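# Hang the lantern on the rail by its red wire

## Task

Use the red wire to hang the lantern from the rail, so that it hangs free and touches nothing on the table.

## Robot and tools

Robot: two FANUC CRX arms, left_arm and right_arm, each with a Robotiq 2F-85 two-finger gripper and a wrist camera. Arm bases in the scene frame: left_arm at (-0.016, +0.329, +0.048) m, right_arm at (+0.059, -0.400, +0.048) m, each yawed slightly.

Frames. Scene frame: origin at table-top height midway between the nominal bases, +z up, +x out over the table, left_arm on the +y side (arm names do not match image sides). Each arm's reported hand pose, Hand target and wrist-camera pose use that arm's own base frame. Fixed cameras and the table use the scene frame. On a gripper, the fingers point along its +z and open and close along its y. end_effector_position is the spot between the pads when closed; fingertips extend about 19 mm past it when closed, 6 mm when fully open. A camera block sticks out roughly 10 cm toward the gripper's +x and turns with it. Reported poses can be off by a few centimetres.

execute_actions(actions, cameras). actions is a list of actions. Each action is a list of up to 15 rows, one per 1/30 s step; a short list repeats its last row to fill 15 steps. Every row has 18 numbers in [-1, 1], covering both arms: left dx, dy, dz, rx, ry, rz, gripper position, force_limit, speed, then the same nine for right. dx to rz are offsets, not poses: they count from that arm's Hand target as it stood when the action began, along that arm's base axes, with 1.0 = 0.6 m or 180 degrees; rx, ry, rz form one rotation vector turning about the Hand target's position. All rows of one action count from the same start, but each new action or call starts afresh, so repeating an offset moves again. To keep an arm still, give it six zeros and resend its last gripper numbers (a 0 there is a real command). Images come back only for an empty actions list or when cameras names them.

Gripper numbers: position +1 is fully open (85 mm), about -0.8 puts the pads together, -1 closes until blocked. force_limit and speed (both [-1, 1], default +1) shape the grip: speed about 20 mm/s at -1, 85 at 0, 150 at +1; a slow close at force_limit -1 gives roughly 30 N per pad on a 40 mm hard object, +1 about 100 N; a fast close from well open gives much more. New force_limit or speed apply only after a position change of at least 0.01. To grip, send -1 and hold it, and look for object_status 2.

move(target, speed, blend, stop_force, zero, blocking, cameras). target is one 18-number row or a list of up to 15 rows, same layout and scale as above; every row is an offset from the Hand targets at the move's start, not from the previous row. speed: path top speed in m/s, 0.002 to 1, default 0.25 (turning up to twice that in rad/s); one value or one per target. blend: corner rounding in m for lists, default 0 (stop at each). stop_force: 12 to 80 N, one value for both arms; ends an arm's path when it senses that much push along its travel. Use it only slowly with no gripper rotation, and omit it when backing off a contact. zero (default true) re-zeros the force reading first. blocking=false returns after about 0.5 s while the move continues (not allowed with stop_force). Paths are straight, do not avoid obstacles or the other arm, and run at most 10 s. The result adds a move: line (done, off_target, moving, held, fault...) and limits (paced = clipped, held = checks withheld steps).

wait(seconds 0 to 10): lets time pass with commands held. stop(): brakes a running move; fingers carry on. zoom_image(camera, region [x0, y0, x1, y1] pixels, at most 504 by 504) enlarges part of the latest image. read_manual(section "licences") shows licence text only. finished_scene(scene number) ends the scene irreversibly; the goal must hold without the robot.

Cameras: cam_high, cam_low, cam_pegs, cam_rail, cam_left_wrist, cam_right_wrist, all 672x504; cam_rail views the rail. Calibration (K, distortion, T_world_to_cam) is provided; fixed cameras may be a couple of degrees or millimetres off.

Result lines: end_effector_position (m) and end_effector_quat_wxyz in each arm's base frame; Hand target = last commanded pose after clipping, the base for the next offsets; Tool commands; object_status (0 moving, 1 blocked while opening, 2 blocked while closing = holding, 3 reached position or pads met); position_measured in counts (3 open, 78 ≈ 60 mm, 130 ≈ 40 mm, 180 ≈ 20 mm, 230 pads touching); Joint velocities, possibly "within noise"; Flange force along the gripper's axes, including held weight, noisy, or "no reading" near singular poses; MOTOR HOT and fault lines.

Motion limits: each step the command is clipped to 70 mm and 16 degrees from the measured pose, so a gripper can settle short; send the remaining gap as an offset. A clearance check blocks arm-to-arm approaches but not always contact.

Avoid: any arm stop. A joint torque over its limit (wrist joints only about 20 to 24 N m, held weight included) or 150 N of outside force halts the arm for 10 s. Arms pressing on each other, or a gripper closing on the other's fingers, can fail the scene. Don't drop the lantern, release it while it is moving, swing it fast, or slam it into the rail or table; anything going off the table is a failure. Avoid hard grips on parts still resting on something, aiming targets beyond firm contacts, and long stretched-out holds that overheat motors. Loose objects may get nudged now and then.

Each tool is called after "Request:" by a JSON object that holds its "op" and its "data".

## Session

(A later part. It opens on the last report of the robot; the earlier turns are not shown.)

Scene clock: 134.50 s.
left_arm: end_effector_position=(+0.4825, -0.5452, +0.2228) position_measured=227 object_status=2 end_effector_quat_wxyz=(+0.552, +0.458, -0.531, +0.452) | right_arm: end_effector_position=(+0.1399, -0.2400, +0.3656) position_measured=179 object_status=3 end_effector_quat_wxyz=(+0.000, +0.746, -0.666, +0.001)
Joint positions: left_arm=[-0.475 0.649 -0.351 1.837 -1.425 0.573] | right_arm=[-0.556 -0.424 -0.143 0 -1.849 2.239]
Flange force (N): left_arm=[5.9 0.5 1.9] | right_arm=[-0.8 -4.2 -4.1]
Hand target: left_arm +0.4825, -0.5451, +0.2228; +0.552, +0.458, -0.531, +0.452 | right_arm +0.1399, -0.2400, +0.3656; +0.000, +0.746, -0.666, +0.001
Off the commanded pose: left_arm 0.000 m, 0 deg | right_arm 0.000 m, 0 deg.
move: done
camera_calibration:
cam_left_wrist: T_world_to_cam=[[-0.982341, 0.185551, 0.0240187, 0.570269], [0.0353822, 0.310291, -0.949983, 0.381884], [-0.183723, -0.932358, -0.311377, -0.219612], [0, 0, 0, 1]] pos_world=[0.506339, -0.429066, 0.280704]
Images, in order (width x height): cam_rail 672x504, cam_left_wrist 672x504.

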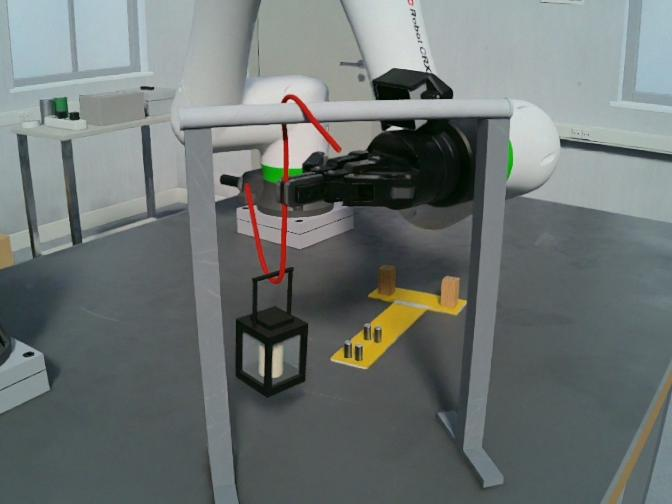

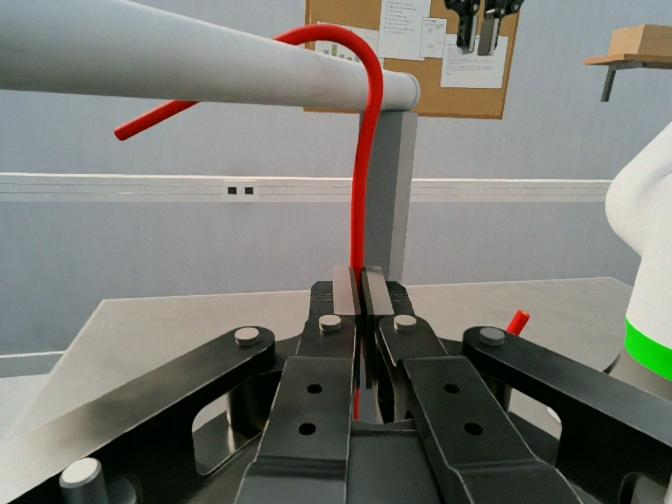

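Hook still robust (wraps >90°). Release.

Request:
{"op": "move", "data": {"target": [0,0,0,0,0,0,-0.6,0.5,-1,0,0,0,0,0,0,-0.4,0.5,-1], "cameras": ["cam_rail"]}}

Request:
{"op": "move", "data": {"target": [0,0,0,0,0,0,-0.1,0.5,-1,0,0,0,0,0,0,-0.4,0.5,-1]}}

Request:
{"op": "move", "data": {"target": [0.055,0.295,0,0,0,0,-0.1,0.5,-1,0,0,0,0,0,0,-0.4,0.5,-1], "speed": 0.07}}

Request:
{"op": "wait", "data": {"seconds": 4, "cameras": ["cam_rail","cam_low"]}}

Scene clock: 135.47 s.
left_arm: end_effector_position=(+0.4825, -0.5451, +0.2228) position_measured=204 object_status=0 end_effector_quat_wxyz=(+0.552, +0.458, -0.531, +0.452) | right_arm: end_effector_position=(+0.1399, -0.2400, +0.3656) position_measured=179 object_status=3 end_effector_quat_wxyz=(+0.000, +0.746, -0.666, +0.001)
Joint positions: left_arm=[-0.475 0.649 -0.351 1.837 -1.425 0.573] | right_arm=[-0.556 -0.424 -0.143 0 -1.849 2.239]
Flange force (N): left_arm=[1.7 1.6 0.0] | right_arm=[-0.6 -4.4 -4.5]
Hand target: left_arm +0.4825, -0.5451, +0.2228; +0.552, +0.458, -0.531, +0.452 | right_arm +0.1399, -0.2400, +0.3656; +0.000, +0.746, -0.666, +0.001
Off the commanded pose: left_arm 0.000 m, 0 deg | right_arm 0.000 m, 0 deg.
move: done
Images, in order (width x height): cam_rail 672x504.

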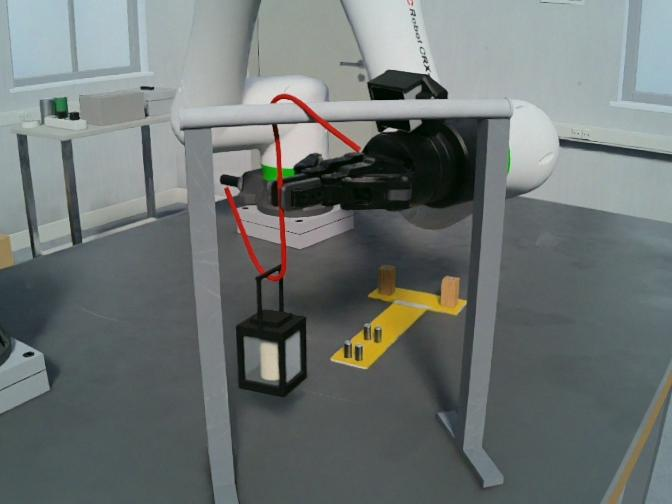

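Scene clock: 136.93 s.
left_arm: end_effector_position=(+0.4826, -0.5451, +0.2228) position_measured=141 object_status=0 end_effector_quat_wxyz=(+0.552, +0.458, -0.531, +0.452) | right_arm: end_effector_position=(+0.1399, -0.2400, +0.3656) position_measured=179 object_status=3 end_effector_quat_wxyz=(+0.000, +0.746, -0.666, +0.001)
Joint positions: left_arm=[-0.475 0.649 -0.351 1.837 -1.425 0.573] | right_arm=[-0.556 -0.424 -0.143 0 -1.849 2.239]
Flange force (N): left_arm=[2.6 2.8 -0.7] | right_arm=[-0.1 -3.9 -4.2]
Hand target: left_arm +0.4825, -0.5451, +0.2228; +0.552, +0.458, -0.531, +0.452 | right_arm +0.1399, -0.2400, +0.3656; +0.000, +0.746, -0.666, +0.001
Off the commanded pose: left_arm 0.000 m, 0 deg | right_arm 0.000 m, 0 deg.
move: done

Scene clock: 139.87 s.
left_arm: end_effector_position=(+0.5155, -0.3682, +0.2228) position_measured=141 object_status=3 end_effector_quat_wxyz=(+0.552, +0.458, -0.531, +0.452) | right_arm: end_effector_position=(+0.1399, -0.2400, +0.3656) position_measured=179 object_status=3 end_effector_quat_wxyz=(+0.000, +0.746, -0.666, +0.001)
Joint positions: left_arm=[-0.092 0.622 -0.405 1.511 -1.628 0.568] | right_arm=[-0.556 -0.424 -0.143 0 -1.849 2.239]
Flange force (N): left_arm=[2.1 2.2 1.2] | right_arm=[0.4 -4.3 -4.7]
Hand target: left_arm +0.5155, -0.3681, +0.2228; +0.552, +0.458, -0.531, +0.452 | right_arm +0.1399, -0.2400, +0.3656; +0.000, +0.746, -0.666, +0.001
Off the commanded pose: left_arm 0.000 m, 0 deg | right_arm 0.000 m, 0 deg.
move: done

Scene clock: 143.87 s.
left_arm: end_effector_position=(+0.5155, -0.3681, +0.2228) position_measured=141 object_status=3 end_effector_quat_wxyz=(+0.552, +0.458, -0.531, +0.452) | right_arm: end_effector_position=(+0.1399, -0.2400, +0.3656) position_measured=179 object_status=3 end_effector_quat_wxyz=(+0.000, +0.746, -0.666, +0.001)
Joint positions: left_arm=[-0.092 0.622 -0.405 1.511 -1.628 0.568] | right_arm=[-0.556 -0.424 -0.143 0 -1.849 2.239]
Flange force (N): left_arm=[2.6 3.0 0.8] | right_arm=[-0.5 -4.0 -4.1]
Hand target: left_arm +0.5155, -0.3681, +0.2228; +0.552, +0.458, -0.531, +0.452 | right_arm +0.1399, -0.2400, +0.3656; +0.000, +0.746, -0.666, +0.001
Tool commands: left_gripper/position=-0.1 left_gripper/force_limit=+0.5 left_gripper/speed=-1.0 right_gripper/position=-0.4 right_gripper/force_limit=+0.5 right_gripper/speed=-1.0
Off the commanded pose: left_arm 0.000 m, 0 deg | right_arm 0.000 m, 0 deg.
wait: 4.00 s; at rest by 0.17 s
Images, in order (width x height): cam_low 672x504, cam_rail 672x504.

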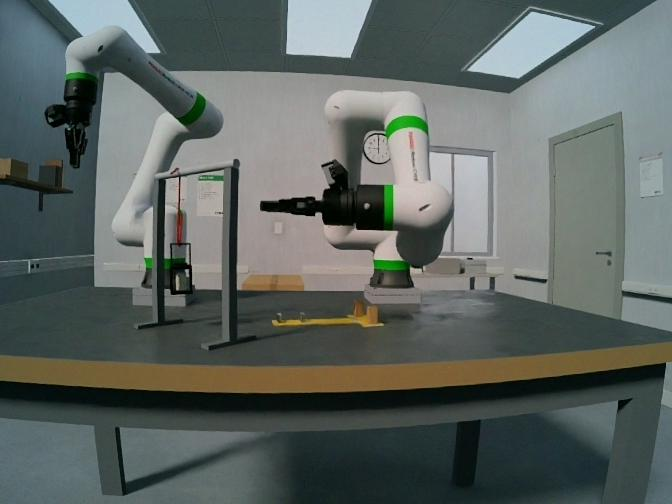

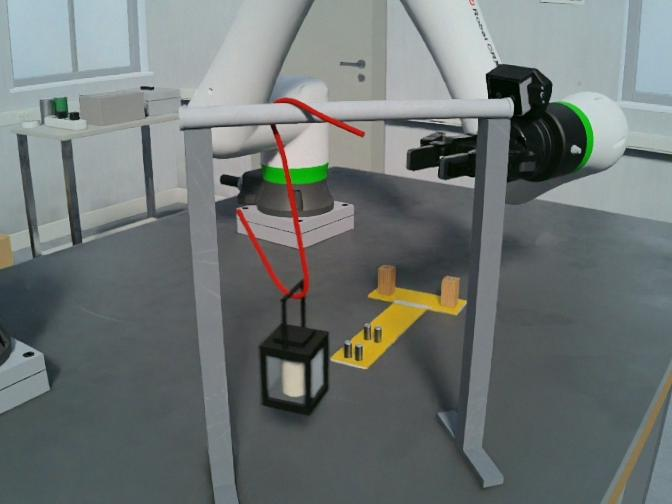

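Request:
{"op": "wait", "data": {"seconds": 3, "cameras": ["cam_rail"]}}

Scene clock: 146.93 s.
left_arm: end_effector_position=(+0.5155, -0.3681, +0.2228) position_measured=141 object_status=3 end_effector_quat_wxyz=(+0.552, +0.458, -0.531, +0.452) | right_arm: end_effector_position=(+0.1399, -0.2400, +0.3656) position_measured=179 object_status=3 end_effector_quat_wxyz=(+0.000, +0.746, -0.666, +0.001)
Joint positions: left_arm=[-0.092 0.622 -0.405 1.511 -1.628 0.568] | right_arm=[-0.556 -0.424 -0.143 0 -1.849 2.239]
Flange force (N): left_arm=[2.3 2.4 0.7] | right_arm=[-0.5 -4.0 -4.3]
Hand target: left_arm +0.5155, -0.3681, +0.2228; +0.552, +0.458, -0.531, +0.452 | right_arm +0.1399, -0.2400, +0.3656; +0.000, +0.746, -0.666, +0.001
Tool commands: left_gripper/position=-0.1 left_gripper/force_limit=+0.5 left_gripper/speed=-1.0 right_gripper/position=-0.4 right_gripper/force_limit=+0.5 right_gripper/speed=-1.0
Off the commanded pose: left_arm 0.000 m, 0 deg | right_arm 0.000 m, 0 deg.
wait: 3.00 s; at rest by 0.10 s
Images, in order (width x height): cam_rail 672x504.

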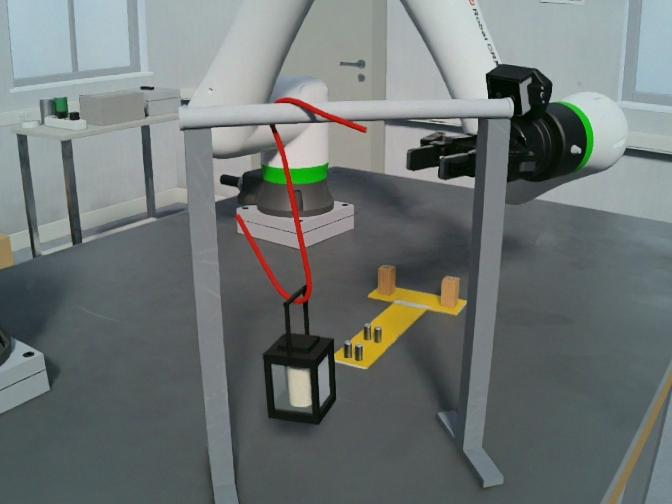

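Request:
{"op": "wait", "data": {"seconds": 1.5, "cameras": ["cam_rail"]}}

Scene clock: 148.50 s.
left_arm: end_effector_position=(+0.5155, -0.3681, +0.2228) position_measured=141 object_status=3 end_effector_quat_wxyz=(+0.552, +0.458, -0.531, +0.452) | right_arm: end_effector_position=(+0.1399, -0.2400, +0.3656) position_measured=179 object_status=3 end_effector_quat_wxyz=(+0.000, +0.746, -0.666, +0.001)
Joint positions: left_arm=[-0.092 0.622 -0.405 1.511 -1.628 0.568] | right_arm=[-0.556 -0.424 -0.143 0 -1.849 2.239]
Flange force (N): left_arm=[2.3 2.5 0.7] | right_arm=[-0.3 -4.4 -4.5]
Hand target: left_arm +0.5155, -0.3681, +0.2228; +0.552, +0.458, -0.531, +0.452 | right_arm +0.1399, -0.2400, +0.3656; +0.000, +0.746, -0.666, +0.001
Tool commands: left_gripper/position=-0.1 left_gripper/force_limit=+0.5 left_gripper/speed=-1.0 right_gripper/position=-0.4 right_gripper/force_limit=+0.5 right_gripper/speed=-1.0
Off the commanded pose: left_arm 0.000 m, 0 deg | right_arm 0.000 m, 0 deg.
wait: 1.50 s; at rest by 0.10 s
Images, in order (width x height): cam_rail 672x504.

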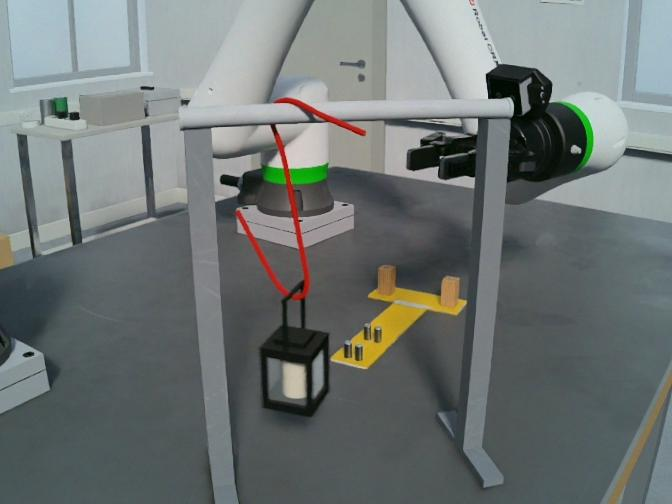

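Just swinging; stable.

Request:
{"op": "finished_scene", "data": {"scene": 2}}

The scene is finished: the task was done.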